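# Cap the open container; bin the two faulty caps

## Task

Screw the one good cap (of the three available) firmly onto the open container, leaving the container upright on the bench. Place the other two caps, which are defective, into the bin. Letting the container drop means failure.

## Robot and tools

Robot: two arms, left_arm and right_arm, each a six-joint arm ending in a two-finger parallel gripper with a wrist camera. In the scene frame the origin sits at table height midway between the nominal bases, +x points out over the table, +y toward left_arm, +z up. The calibrated bases are left_arm at (+0.004, +0.347, 0) m and right_arm at (+0.006, -0.240, 0) m, each turned very slightly about z. Arm names do not match image left and right.

Frames: each arm reports its hand pose, velocities and targets in its own base frame. Fixed cameras and the table use the scene frame. Motion offsets are along the moving arm's own base axes, and rotations turn about that arm's Hand target position. The gripper's fingers point along its +z and open and close along its y. end_effector_position is the point between the pads, about 1 cm behind the tips.

The 14-number row: every motion tool takes rows of exactly 14 numbers, each from -1 to 1, always covering both arms even if one stays still. Order: left_arm dx, dy, dz, rx, ry, rz, opening, then right_arm in the same seven. dx..dz are a position offset and rx..rz one rotation vector; all six are offsets from that arm's Hand target at the moment the action or move begins, not absolute poses. Scale: 1.0 equals 0.6 m or 180 degrees. Sending the same offset twice moves the hand twice. Sending six zeros re-requests the current Hand target. Opening is absolute, not an offset: +1 fully open (0.094 m), -1 closed. A 0 opening is a real command, so to leave a gripper unchanged repeat its present value (see Tool commands in the result).

execute_actions(actions, cameras): actions is a list of actions; each action is up to 15 rows, one per 1/30 s step, with a short table holding its final row. Every row counts from the start pose of that action. An empty list returns images and the scene number. cameras picks images by name: cam_high, cam_low, cam_close, cam_left_wrist, cam_right_wrist, or ["all"]; an unknown name voids the call.

move(target, speed, blend, opening_speed, grip_force, blocking, cameras): drives each gripper in a straight line toward target, which is one 14-number row or a list of up to 15 rows, all offsets from the same starting Hand targets (not chained). speed is path top speed in m/s, 0.002 to 2.9, default 0.25 (turns up to twice that in rad/s); one value or one per target. blend, in metres, rounds corners between listed targets; 0 stops at each. opening_speed sets how fast openings change, per second on the -1..+1 scale, minimum 0.2; use it slowly for fragile parts. grip_force is newtons per finger pad, 10 to 50, one value or one per arm, and persists; below full force closing is slow. blocking=false returns after about 0.5 s while motion continues. Moves are capped at 10 s and do not avoid obstacles or the other arm. The result adds a move: line with the ending (done, off_target, moving, held, fault) and limits (paced = pose clipped, held = steps withheld). done means within 10 mm and 2 degrees; neither done nor off_target says anything about contact.

wait(seconds 0..10, cameras) lets time run with last commands held. stop(cameras) brakes a running move. zoom_image(camera, region [x0,y0,x1,y1] in pixels, max 504 by 504) enlarges part of the newest image of that camera; images are 896x504. read_manual gives licence text only. finished_scene(scene) ends scene 1 or 2 irreversibly; the goal must hold without the robot.

Reading results: Hand target is the last commanded pose after clipping; the gripper often rests a few cm short of it because of friction and weight, which is not proof of contact. Repeat the command or send the missing distance. Orientation commands are clipped to within 40 degrees of the measured orientation each step. grip_measured uses the opening scale; empty it reads slightly wide, on a squeezed hard part up to about 0.064 narrower than the part. Squeeze grows about 1 N per 0.001 below first contact, then jumps to the force limit. To release, command an opening well above grip_measured. Joint torques include arm weight; values 1-3 wrap at ±28 N m. Joint velocities may be summarised as within noise.

Avoid: dropping the container or letting anything fall far or leave the table; fast impacts or hard presses (pushing further past a contact presses harder); any contact between the two arms, including one gripper closing on the other's fingers; strain on wrist camera cables; paths passing near an arm's own base (go around it). A stopped arm keeps pushing until commanded away: send a target back past the gripper. Holding loads, reaching far or pushing unreachably heats motors; MOTOR HOT appears at 75 °C, at 90 °C the arm folds and idles, at 100 °C it goes limp. The scene keeps running while you think, and loose objects may occasionally be nudged.

Each tool is called by a JSON object that holds its "api" and its "payload".

## Session

{"api": "execute_actions", "payload": {"actions": []}}

Scene clock: 0.00 s.
left_arm: end_effector_position=(+0.3018, -0.1837, +0.3200) grip_measured=+1.000 end_effector_quat_wxyz=(+0.511, +0.024, +0.859, -0.022) | right_arm: end_effector_position=(+0.2310, +0.1539, +0.2895) grip_measured=+1.000 end_effector_quat_wxyz=(+0.545, -0.091, +0.809, +0.201)
Joint positions: left_arm=[-0.881 1.226 1.317 -0.757 -0.691 -0.479 0.094] | right_arm=[0.769 0.65 0.79 -0.486 0.287 0.343 0.094]
Joint velocities: within noise
Joint torques (N m): no reading
Heat: left arm: 38 °C; right arm: 38 °C.
Hand target: left_arm +0.3005, -0.1807, +0.3200; +0.510, +0.024, +0.860, -0.017 | right_arm +0.2311, +0.1533, +0.3004; +0.556, -0.087, +0.800, +0.207
Tool commands: left_gripper/opening=+1.0 right_gripper/opening=+1.0

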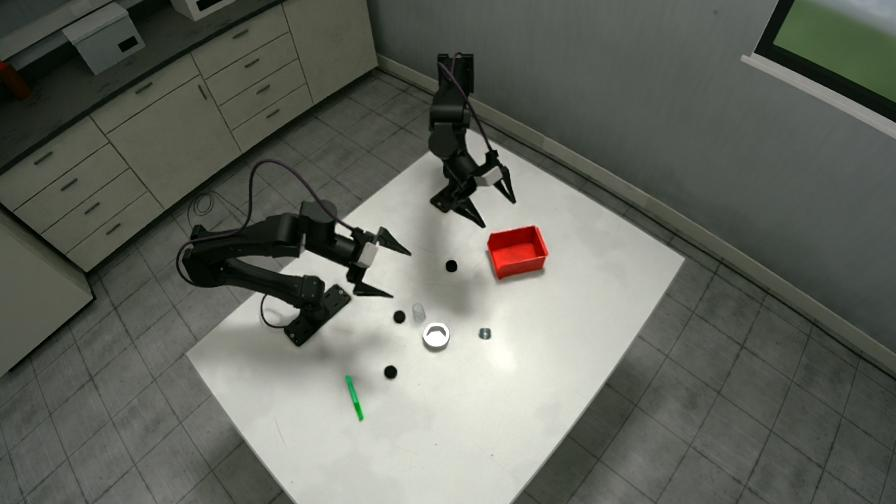

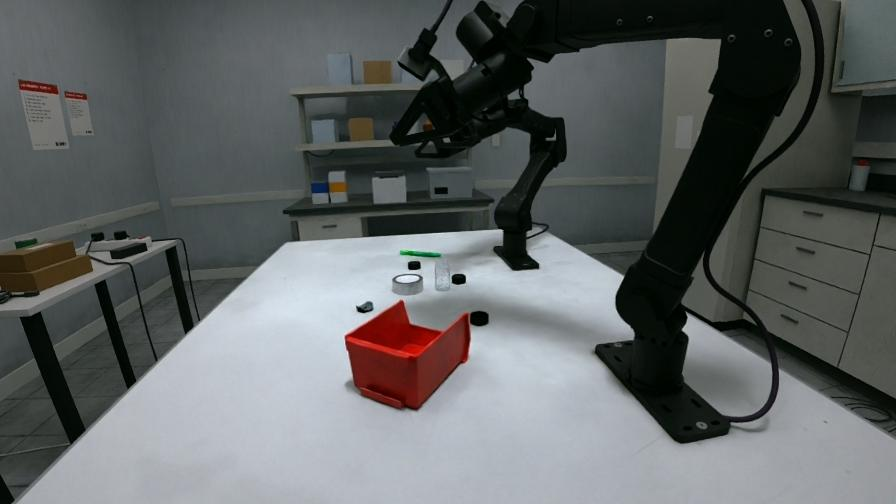

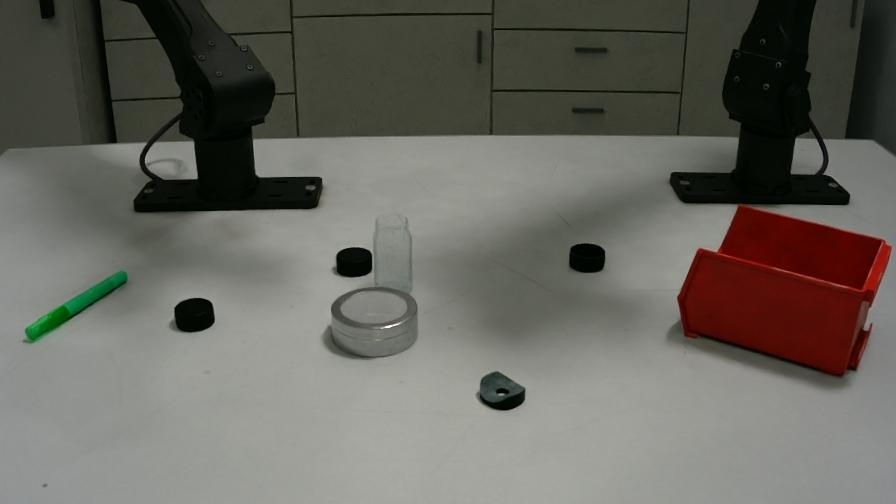

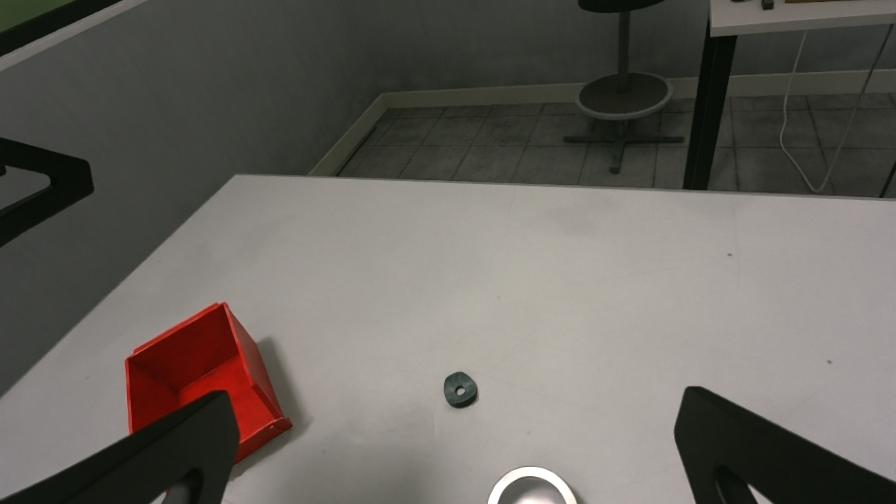

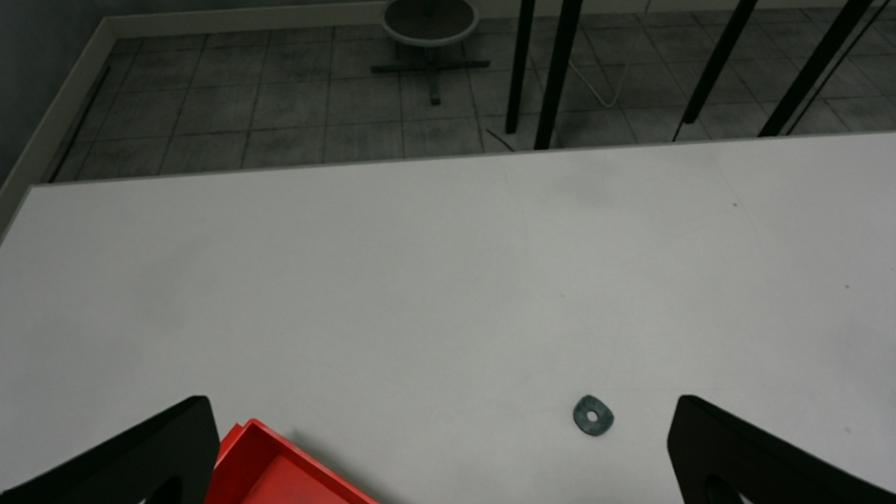

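{"api": "zoom_image", "payload": {"camera": "cam_close", "region": [310, 190, 460, 290]}}

{"api": "zoom_image", "payload": {"camera": "cam_close", "region": [150, 270, 240, 350]}}

{"api": "zoom_image", "payload": {"camera": "cam_close", "region": [540, 210, 630, 290]}}

{"api": "zoom_image", "payload": {"camera": "cam_high", "region": [340, 240, 500, 430]}}

{"api": "zoom_image", "payload": {"camera": "cam_low", "region": [380, 230, 500, 340]}}

Scaled by 3.360.

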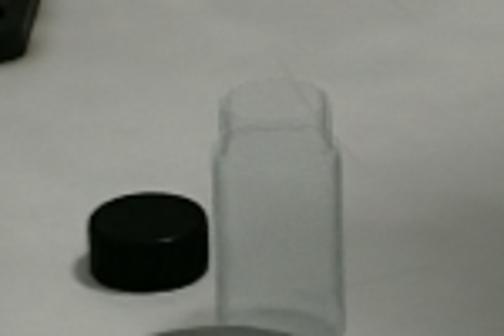

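Scaled by 5.600.

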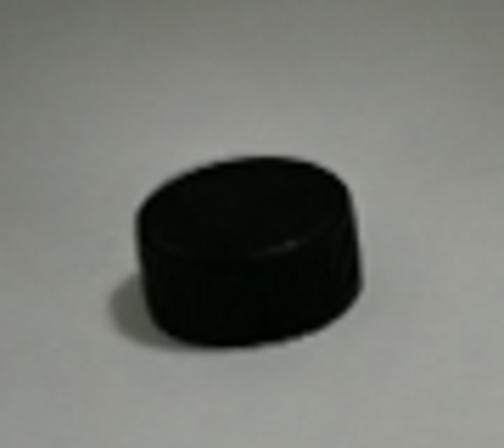

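Scaled by 5.600.

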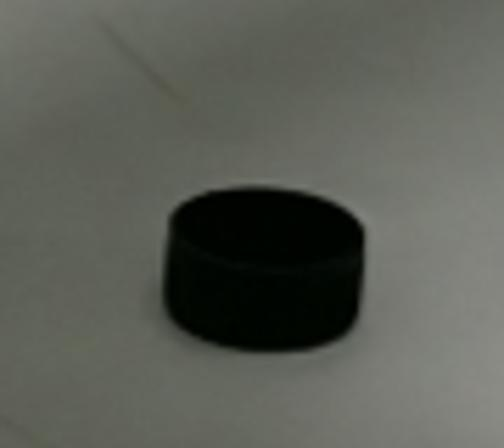

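Scaled by 2.653.

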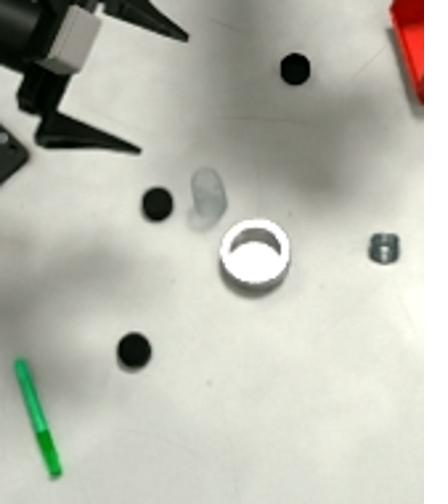

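Scaled by 4.200.

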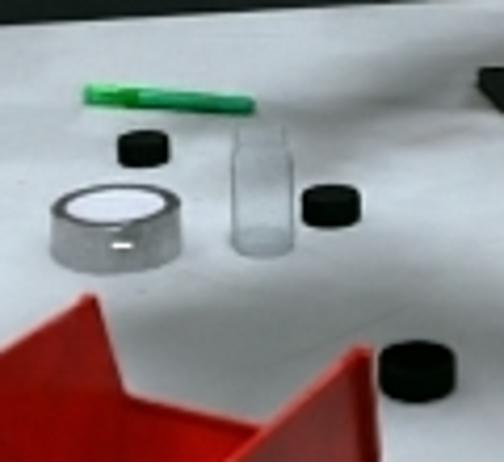

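{"api": "move", "payload": {"target": [-0.15, 0.0545, -0.25, 0.011, 0.3405, 0.016, 1.0, 0.17, -0.167, -0.217, -0.141, 0.3797, -0.0594, 1.0], "speed": 0.2, "cameras": ["all"]}}

Scene clock: 12.47 s.
left_arm: end_effector_position=(+0.2151, -0.1535, +0.1781) grip_measured=+1.000 end_effector_quat_wxyz=(+0.020, +0.001, +1.000, -0.013) | right_arm: end_effector_position=(+0.3272, +0.0566, +0.1654) grip_measured=+1.000 end_effector_quat_wxyz=(-0.007, -0.001, +1.000, +0.005)
Joint positions: left_arm=[-0.625 1.512 1.456 -1.467 -0.001 -0.623 0.094] | right_arm=[0.162 1.826 1.752 -1.509 -0.012 0.16 0.094]
Joint torques (N m): left_arm=[0.65 -4.94 4.15 0 -0.02 0.06] | right_arm=[-0.64 -7.31 8.44 0.29 0.1 -0.06]
Heat: left arm: 40 °C; right arm: 40 °C.
Hand target: left_arm +0.2105, -0.1481, +0.1700; +0.001, +0.000, +1.000, -0.001 | right_arm +0.3330, +0.0531, +0.1701; +0.000, +0.000, +1.000, +0.001
Off the commanded pose: left_arm 0.011 m, 3 deg | right_arm 0.008 m, 1 deg.
move: off_target (left_arm)

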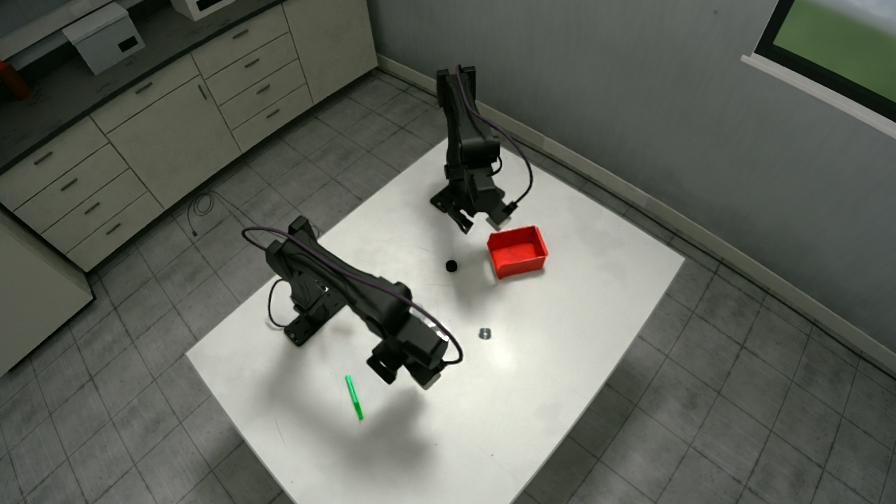

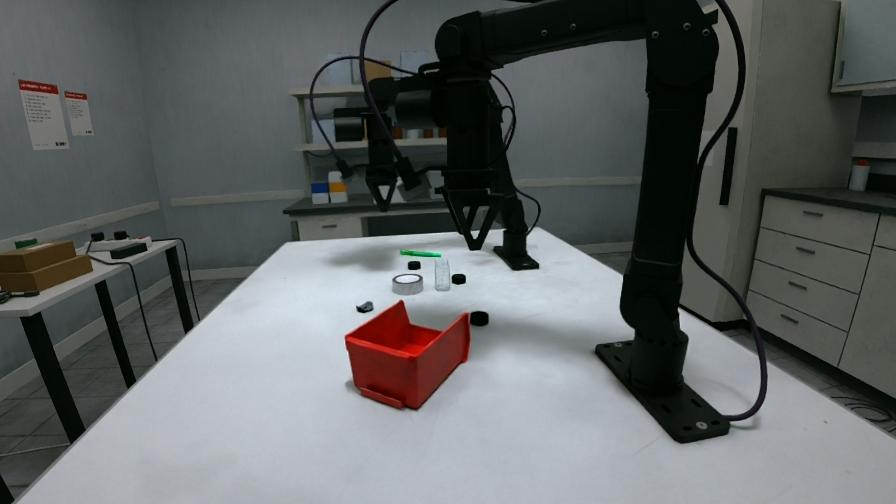

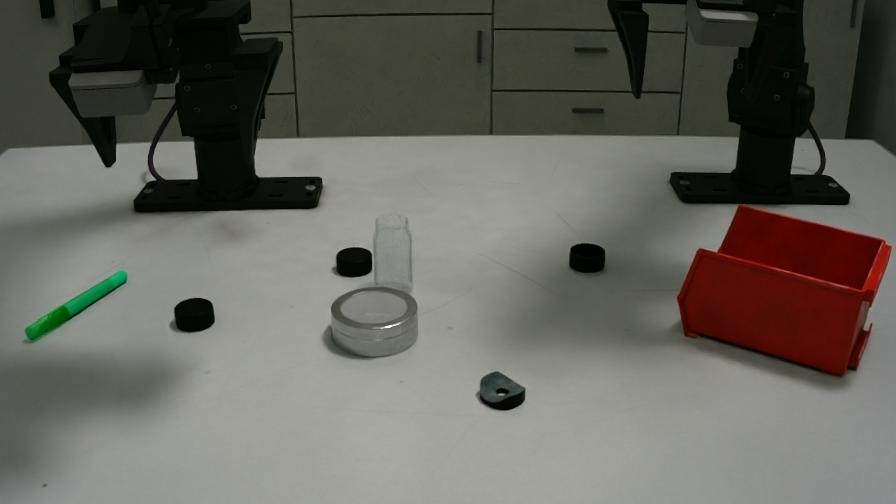

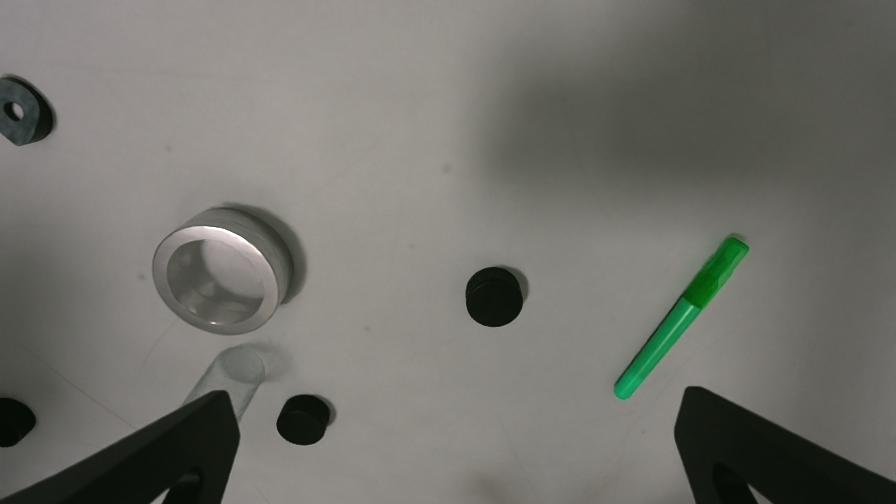

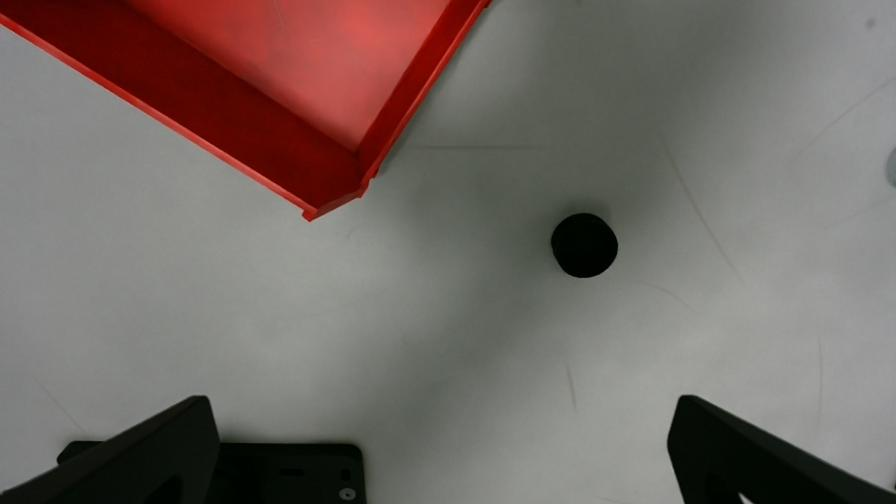

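{"api": "zoom_image", "payload": {"camera": "cam_left_wrist", "region": [440, 240, 560, 340]}}

{"api": "zoom_image", "payload": {"camera": "cam_right_wrist", "region": [520, 190, 640, 300]}}

{"api": "zoom_image", "payload": {"camera": "cam_left_wrist", "region": [140, 190, 380, 460]}}

Scaled by 4.200.

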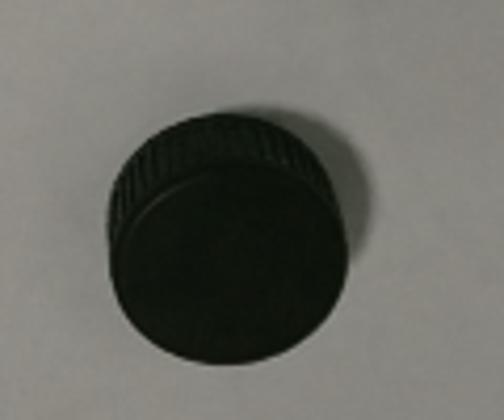

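Scaled by 4.200.

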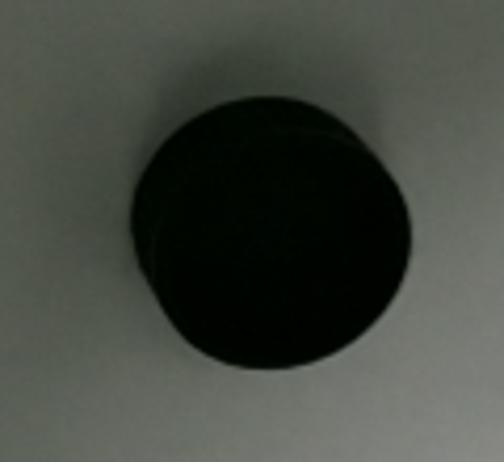

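Scaled by 1.867.

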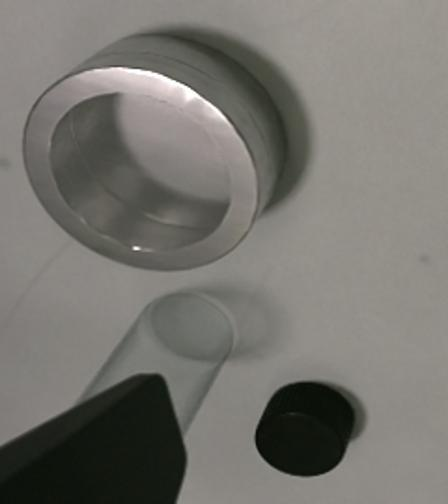

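{"api": "zoom_image", "payload": {"camera": "cam_left_wrist", "region": [150, 370, 290, 504]}}

{"api": "zoom_image", "payload": {"camera": "cam_left_wrist", "region": [620, 370, 760, 504]}}

{"api": "zoom_image", "payload": {"camera": "cam_right_wrist", "region": [150, 370, 290, 504]}}

{"api": "zoom_image", "payload": {"camera": "cam_right_wrist", "region": [620, 370, 760, 504]}}

Scaled by 3.600.

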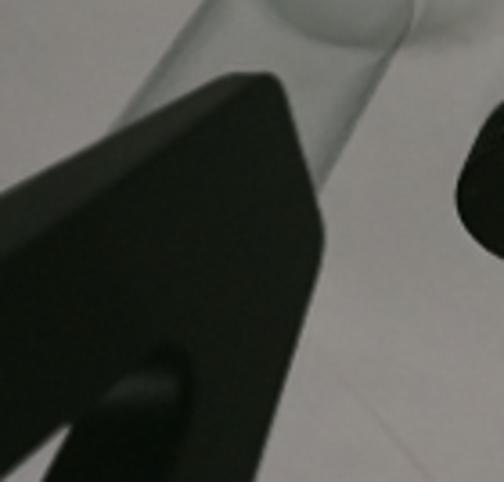

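Scaled by 3.600.

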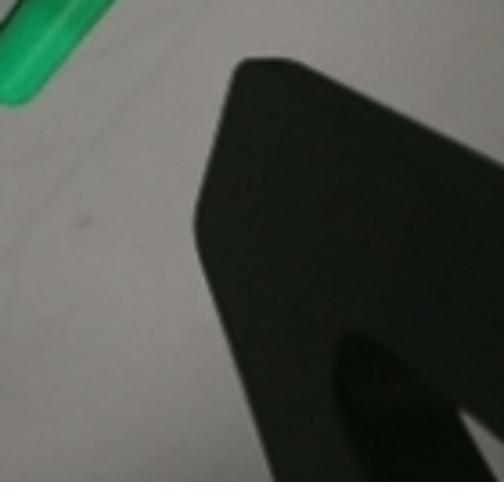

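Scaled by 3.600.

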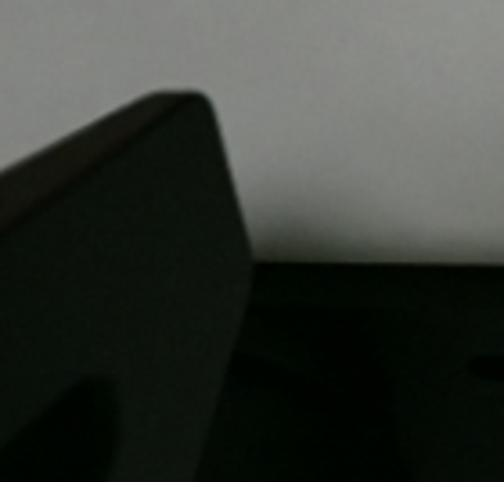

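Scaled by 3.600.

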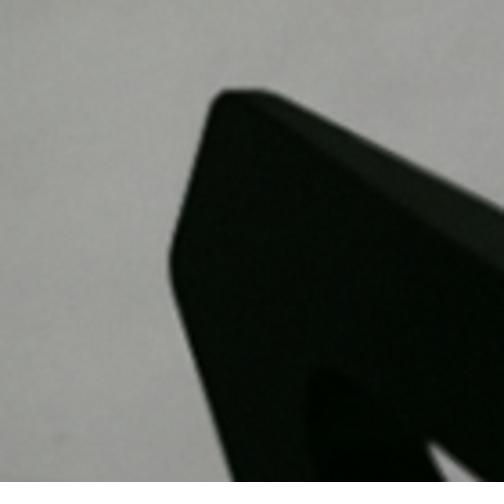

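{"api": "move", "payload": {"target": [-0.0767, -0.1385, -0.19, 0, 0, 0, 1.0, -0.1483, -0.0362, -0.19, 0, 0, 0, 1.0], "speed": 0.12, "cameras": ["all"]}}

Scene clock: 21.27 s.
left_arm: end_effector_position=(+0.1662, -0.2325, +0.0630) grip_measured=+1.000 end_effector_quat_wxyz=(+0.003, +0.002, +1.000, -0.008) | right_arm: end_effector_position=(+0.2378, +0.0344, +0.0502) grip_measured=+1.000 end_effector_quat_wxyz=(-0.027, -0.001, +1.000, +0.002)
Joint positions: left_arm=[-0.951 1.642 1.127 -1.039 0.004 -0.948 0.094] | right_arm=[0.131 1.553 0.981 -1.052 -0.011 0.129 0.094]
Joint torques (N m): left_arm=[-0.47 -5.98 4.38 0.2 -0.1 -0.09] | right_arm=[-0.68 -8.81 4.71 0.5 0.11 -0.05]
Heat: left arm: 40 °C; right arm: 39 °C.
Hand target: left_arm +0.1645, -0.2311, +0.0560; +0.001, +0.000, +1.000, +0.000 | right_arm +0.2442, +0.0315, +0.0561; +0.000, +0.000, +1.000, +0.001
Off the commanded pose: left_arm 0.007 m, 1 deg | right_arm 0.009 m, 3 deg.
move: off_target (right_arm)

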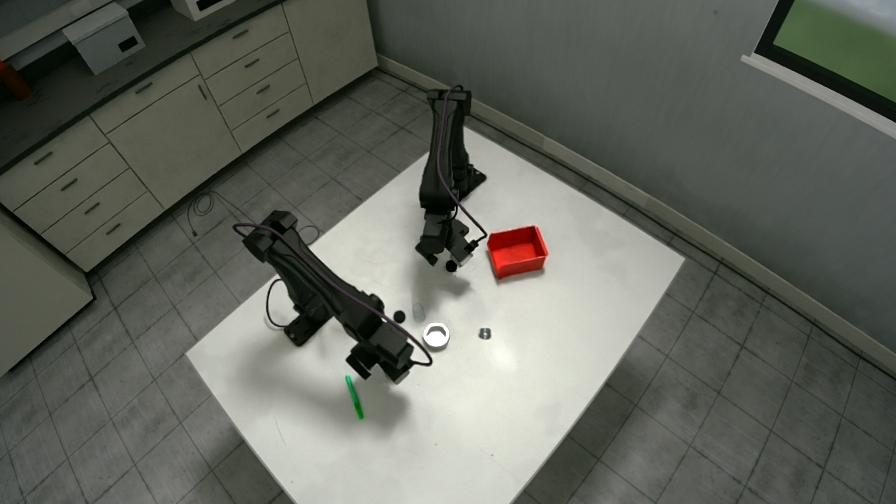

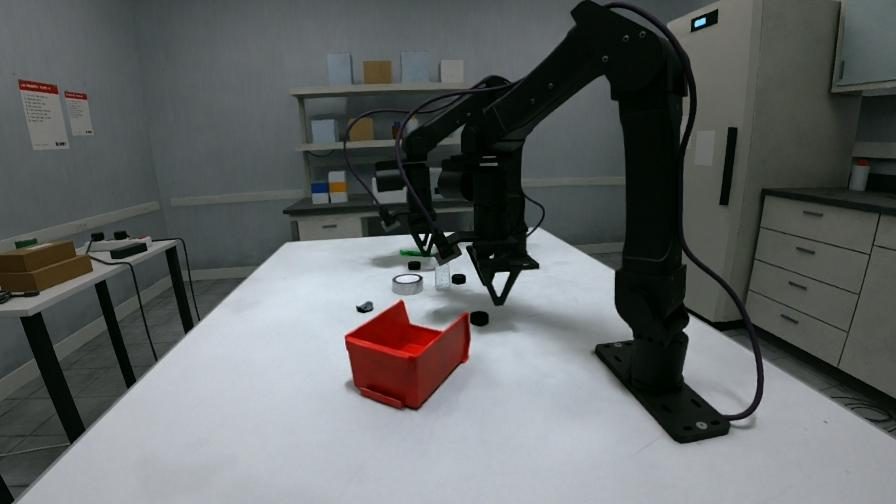

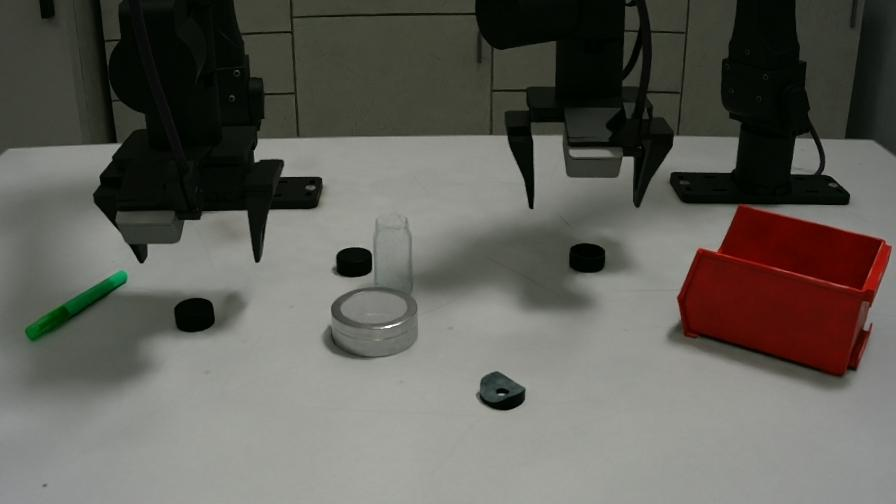

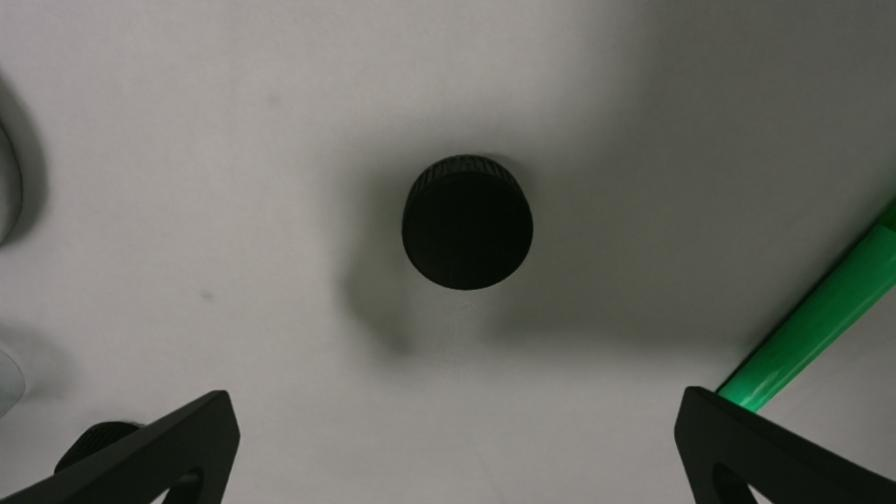

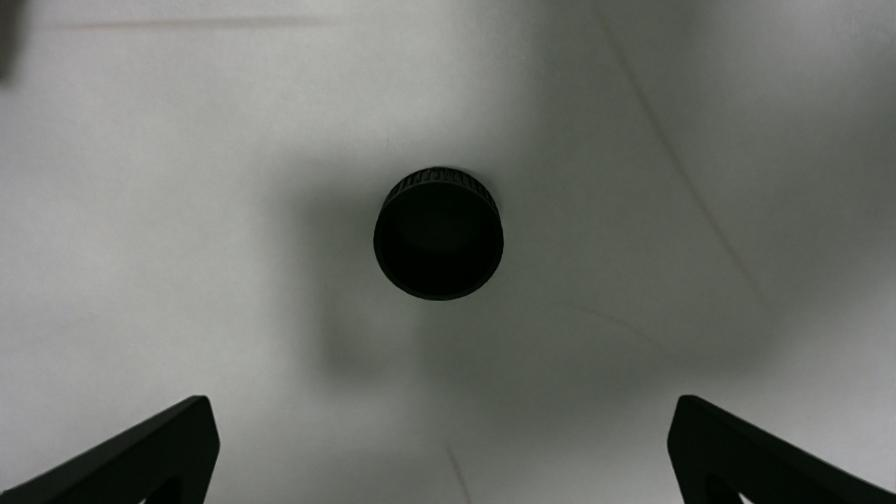

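{"api": "zoom_image", "payload": {"camera": "cam_left_wrist", "region": [387, 140, 547, 300]}}

{"api": "zoom_image", "payload": {"camera": "cam_right_wrist", "region": [358, 155, 518, 315]}}

{"api": "zoom_image", "payload": {"camera": "cam_left_wrist", "region": [40, 400, 140, 500]}}

Scaled by 3.150.

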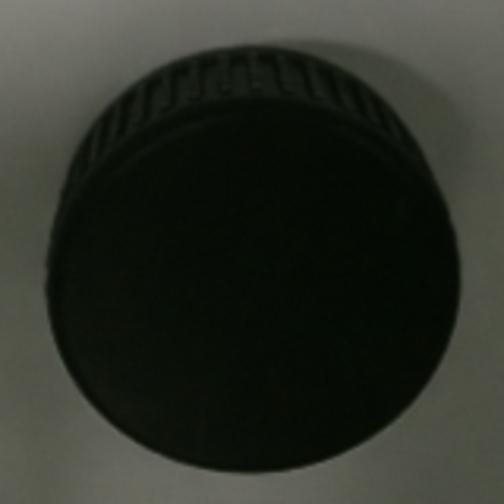

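Scaled by 3.150.

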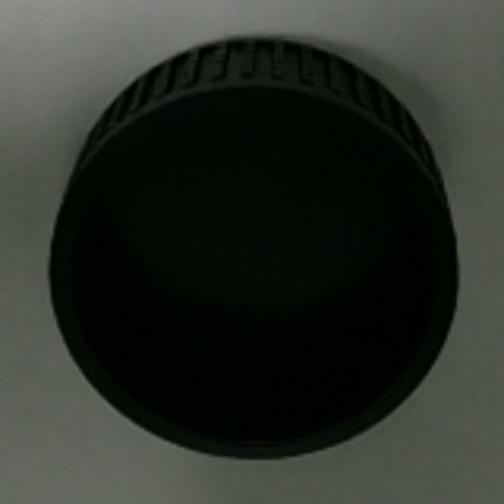

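Scaled by 5.040.

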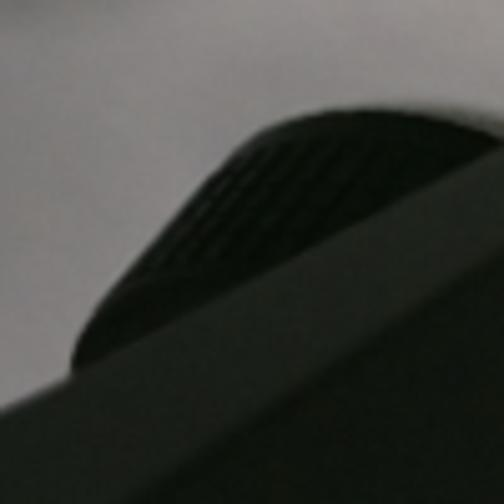

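{"api": "move", "payload": {"target": [[0, 0, 0, 0, 0, 0, 1.0, -0.0903, 0.0975, 0.1232, 0, 0, 0, 1.0], [0, 0, 0, 0, 0, 0, 1.0, -0.1303, 0.2025, 0.1232, 0, 0, 0, 1.0], [0, 0, 0, 0, 0, 0, 1.0, -0.1303, 0.2025, 0.0565, 0, 0, 0, 1.0]], "speed": 0.12, "blend": 0.03, "cameras": ["all"]}}

{"api": "zoom_image", "payload": {"camera": "cam_left_wrist", "region": [300, 140, 600, 350]}}

Scene clock: 25.53 s.
left_arm: end_effector_position=(+0.1662, -0.2326, +0.0630) grip_measured=+1.000 end_effector_quat_wxyz=(+0.003, +0.002, +1.000, -0.009) | right_arm: end_effector_position=(+0.1635, +0.1503, +0.0928) grip_measured=+1.000 end_effector_quat_wxyz=(-0.006, +0.001, +1.000, +0.001)
Joint positions: left_arm=[-0.951 1.642 1.127 -1.038 0.004 -0.948 0.094] | right_arm=[0.731 1.398 1.017 -1.198 -0.009 0.733 0.094]
Joint torques (N m): left_arm=[-0.46 -5.98 4.4 0.2 -0.1 -0.08] | right_arm=[0.75 -3.67 5.19 0.53 0.1 0.1]
Heat: left arm: 39 °C; right arm: 39 °C.
Hand target: left_arm +0.1645, -0.2311, +0.0560; +0.001, +0.000, +1.000, -0.001 | right_arm +0.1659, +0.1530, +0.0900; +0.000, +0.000, +1.000, +0.001
Off the commanded pose: left_arm 0.007 m, 1 deg | right_arm 0.005 m, 1 deg.
move: done; blend cut to 0.02 m at target 2

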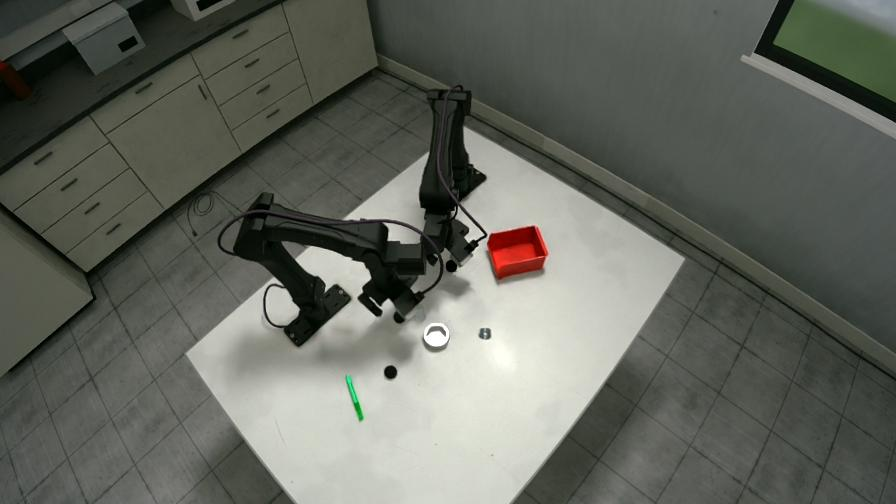

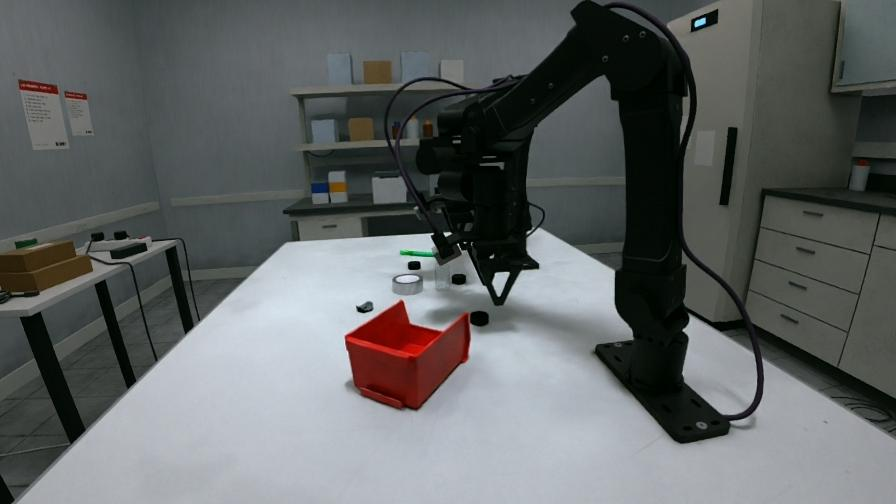

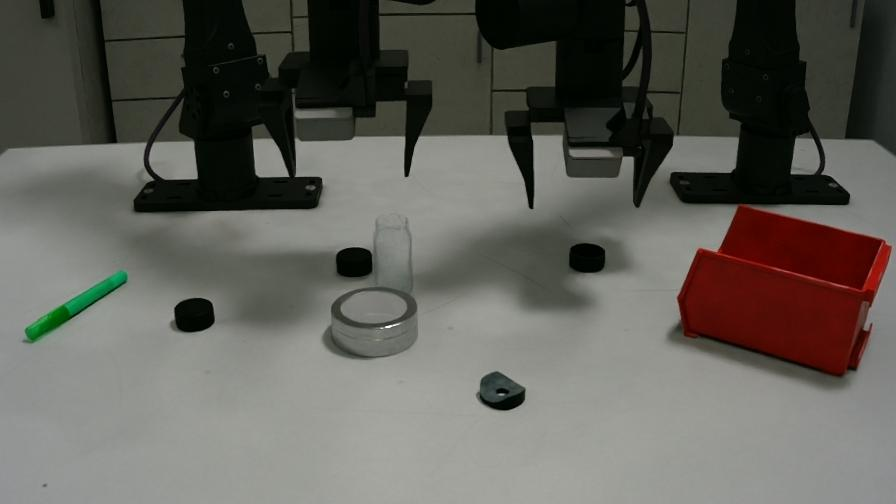

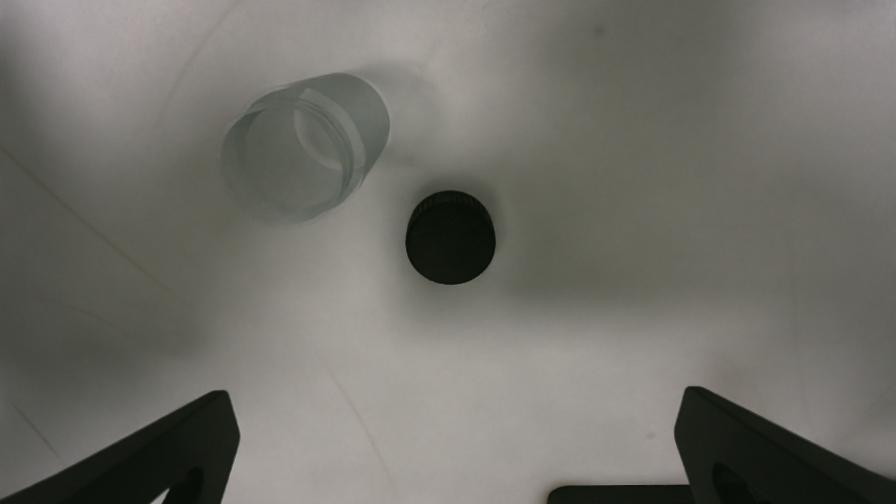

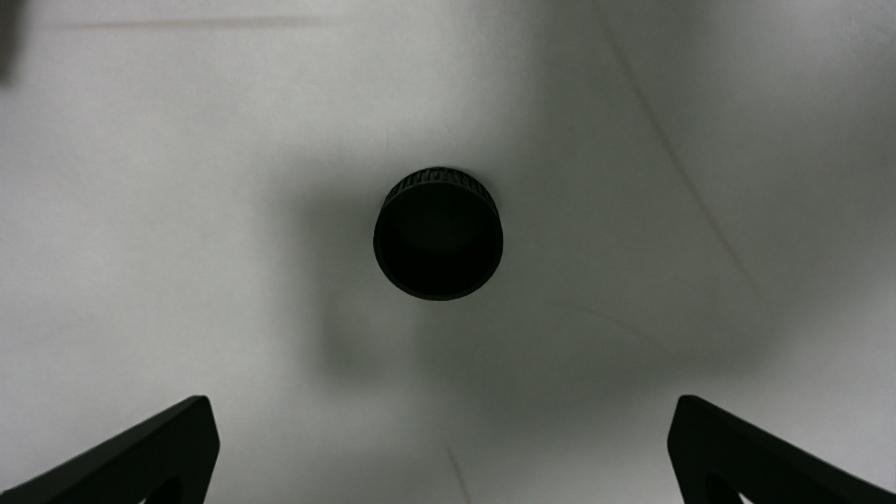

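Scaled by 1.680.

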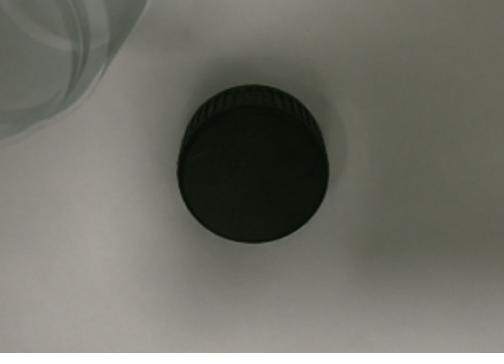

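{"api": "zoom_image", "payload": {"camera": "cam_left_wrist", "region": [395, 180, 507, 292]}}

{"api": "zoom_image", "payload": {"camera": "cam_left_wrist", "region": [200, 50, 420, 250]}}

Scaled by 4.500.

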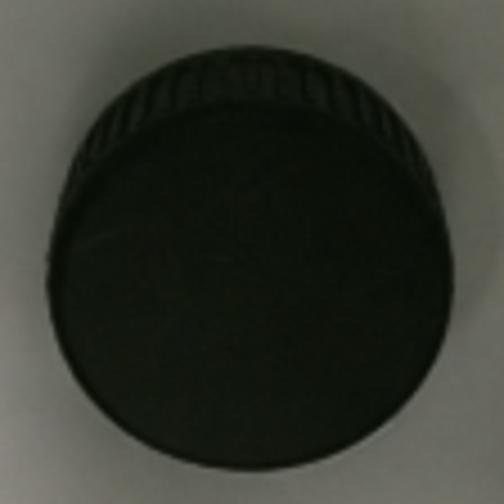

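Scaled by 2.291.

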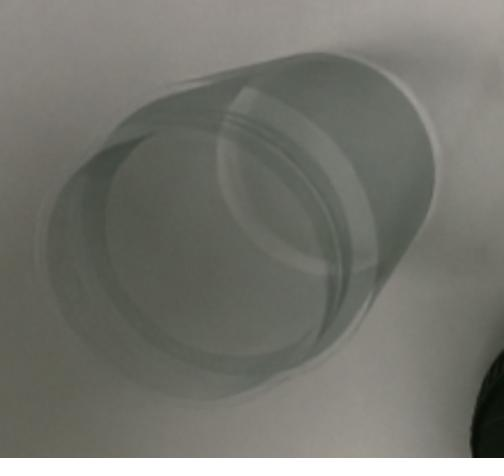

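{"api": "zoom_image", "payload": {"camera": "cam_right_wrist", "region": [370, 200, 510, 305]}}

{"api": "zoom_image", "payload": {"camera": "cam_close", "region": [560, 235, 616, 280]}}

{"api": "zoom_image", "payload": {"camera": "cam_low", "region": [460, 305, 500, 330]}}

{"api": "zoom_image", "payload": {"camera": "cam_low", "region": [425, 250, 475, 300]}}

{"api": "zoom_image", "payload": {"camera": "cam_close", "region": [330, 205, 420, 300]}}

Scaled by 3.600.

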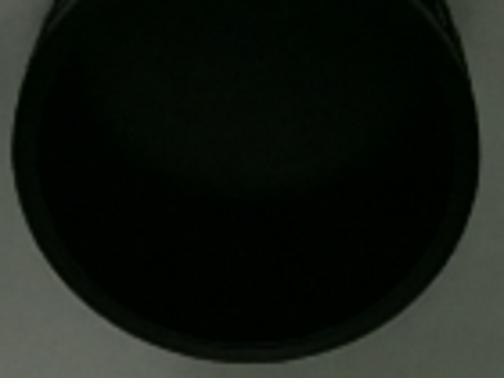

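Scaled by 9.000.

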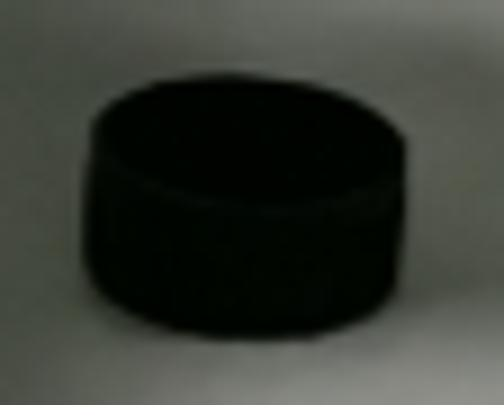

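Scaled by 12.600.

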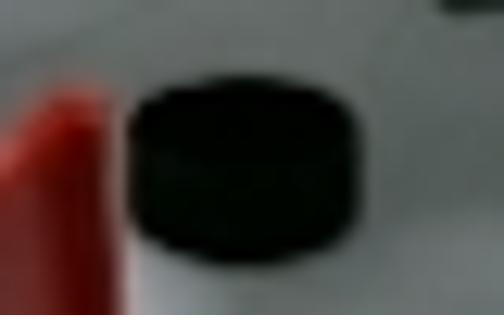

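Scaled by 10.080.

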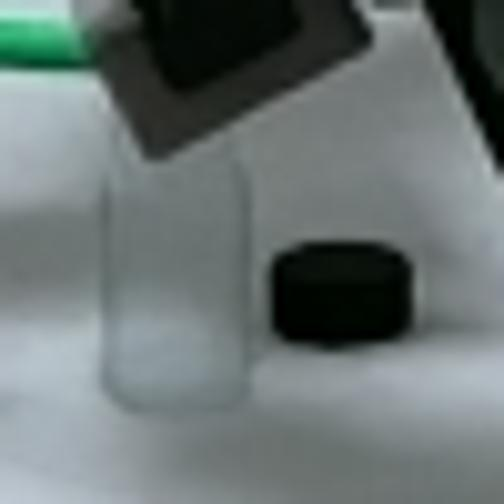

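Scaled by 5.305.

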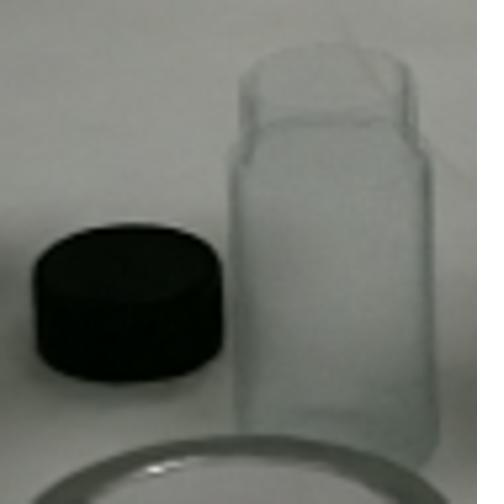

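{"api": "move", "payload": {"target": [[0, 0, 0, 0, 0, 0, 1.0, 0.0402, -0.055, 0.0833, 0, 0, 0, 1.0], [0, 0, 0, 0, 0, 0, 1.0, 0.171, -0.2045, 0.0167, 0, 0, 0, 1.0], [0, 0, 0, 0, 0, 0, 1.0, 0.171, -0.2045, -0.0667, 0, 0, 0, 1.0]], "speed": 0.15, "blend": 0.03, "cameras": ["cam_close", "cam_left_wrist"]}}

Scene clock: 42.77 s.
left_arm: end_effector_position=(+0.1662, -0.2326, +0.0630) grip_measured=+1.000 end_effector_quat_wxyz=(+0.003, +0.002, +1.000, -0.009) | right_arm: end_effector_position=(+0.2639, +0.0326, +0.0533) grip_measured=+1.000 end_effector_quat_wxyz=(-0.006, -0.001, +1.000, +0.002)
Joint positions: left_arm=[-0.951 1.642 1.127 -1.038 0.004 -0.948 0.094] | right_arm=[0.116 1.607 1.049 -1.026 -0.005 0.113 0.094]
Joint torques (N m): left_arm=[-0.47 -6.02 4.38 0.21 -0.11 -0.08] | right_arm=[-0.73 -5.34 5.05 0.6 0.05 -0.07]
Heat: left arm: 39 °C; right arm: 39 °C.
Hand target: left_arm +0.1645, -0.2311, +0.0560; +0.001, +0.000, +1.000, -0.001 | right_arm +0.2685, +0.0302, +0.0500; +0.000, +0.000, +1.000, +0.001
Off the commanded pose: left_arm 0.007 m, 1 deg | right_arm 0.006 m, 1 deg.
move: done; blend cut to 0.025 m at target 2
Images, in order (width x height): cam_close 896x504, cam_left_wrist 896x504.

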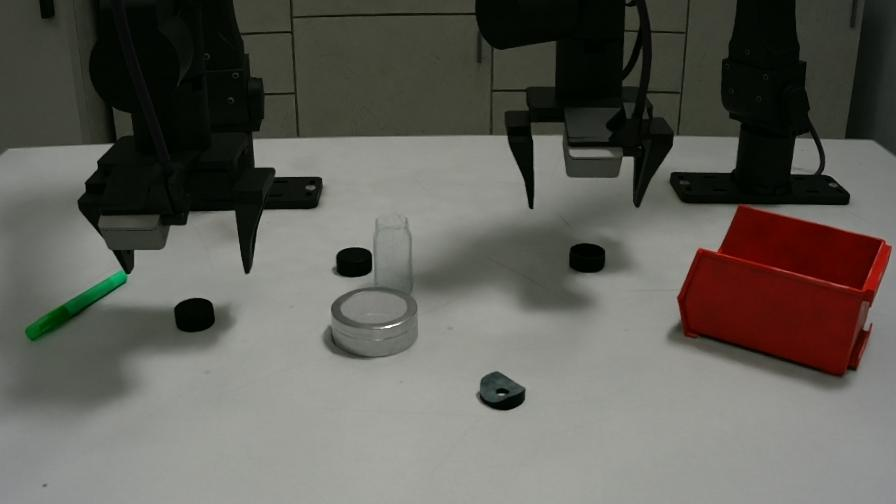

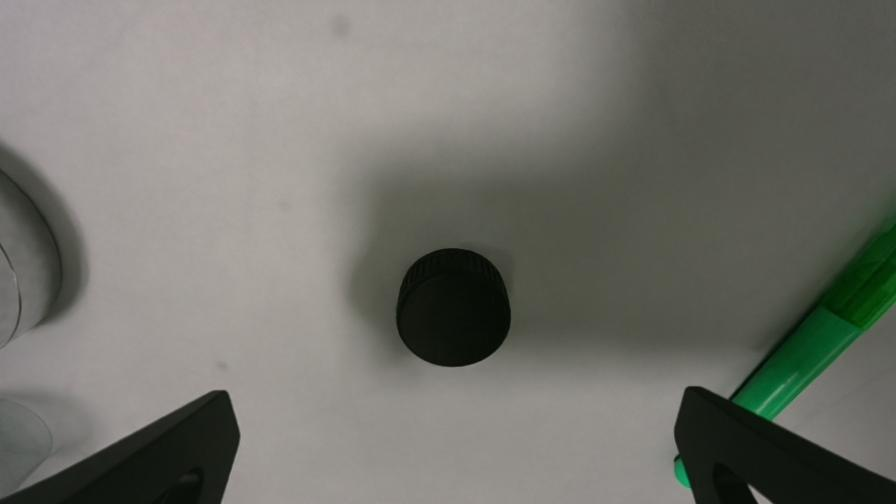

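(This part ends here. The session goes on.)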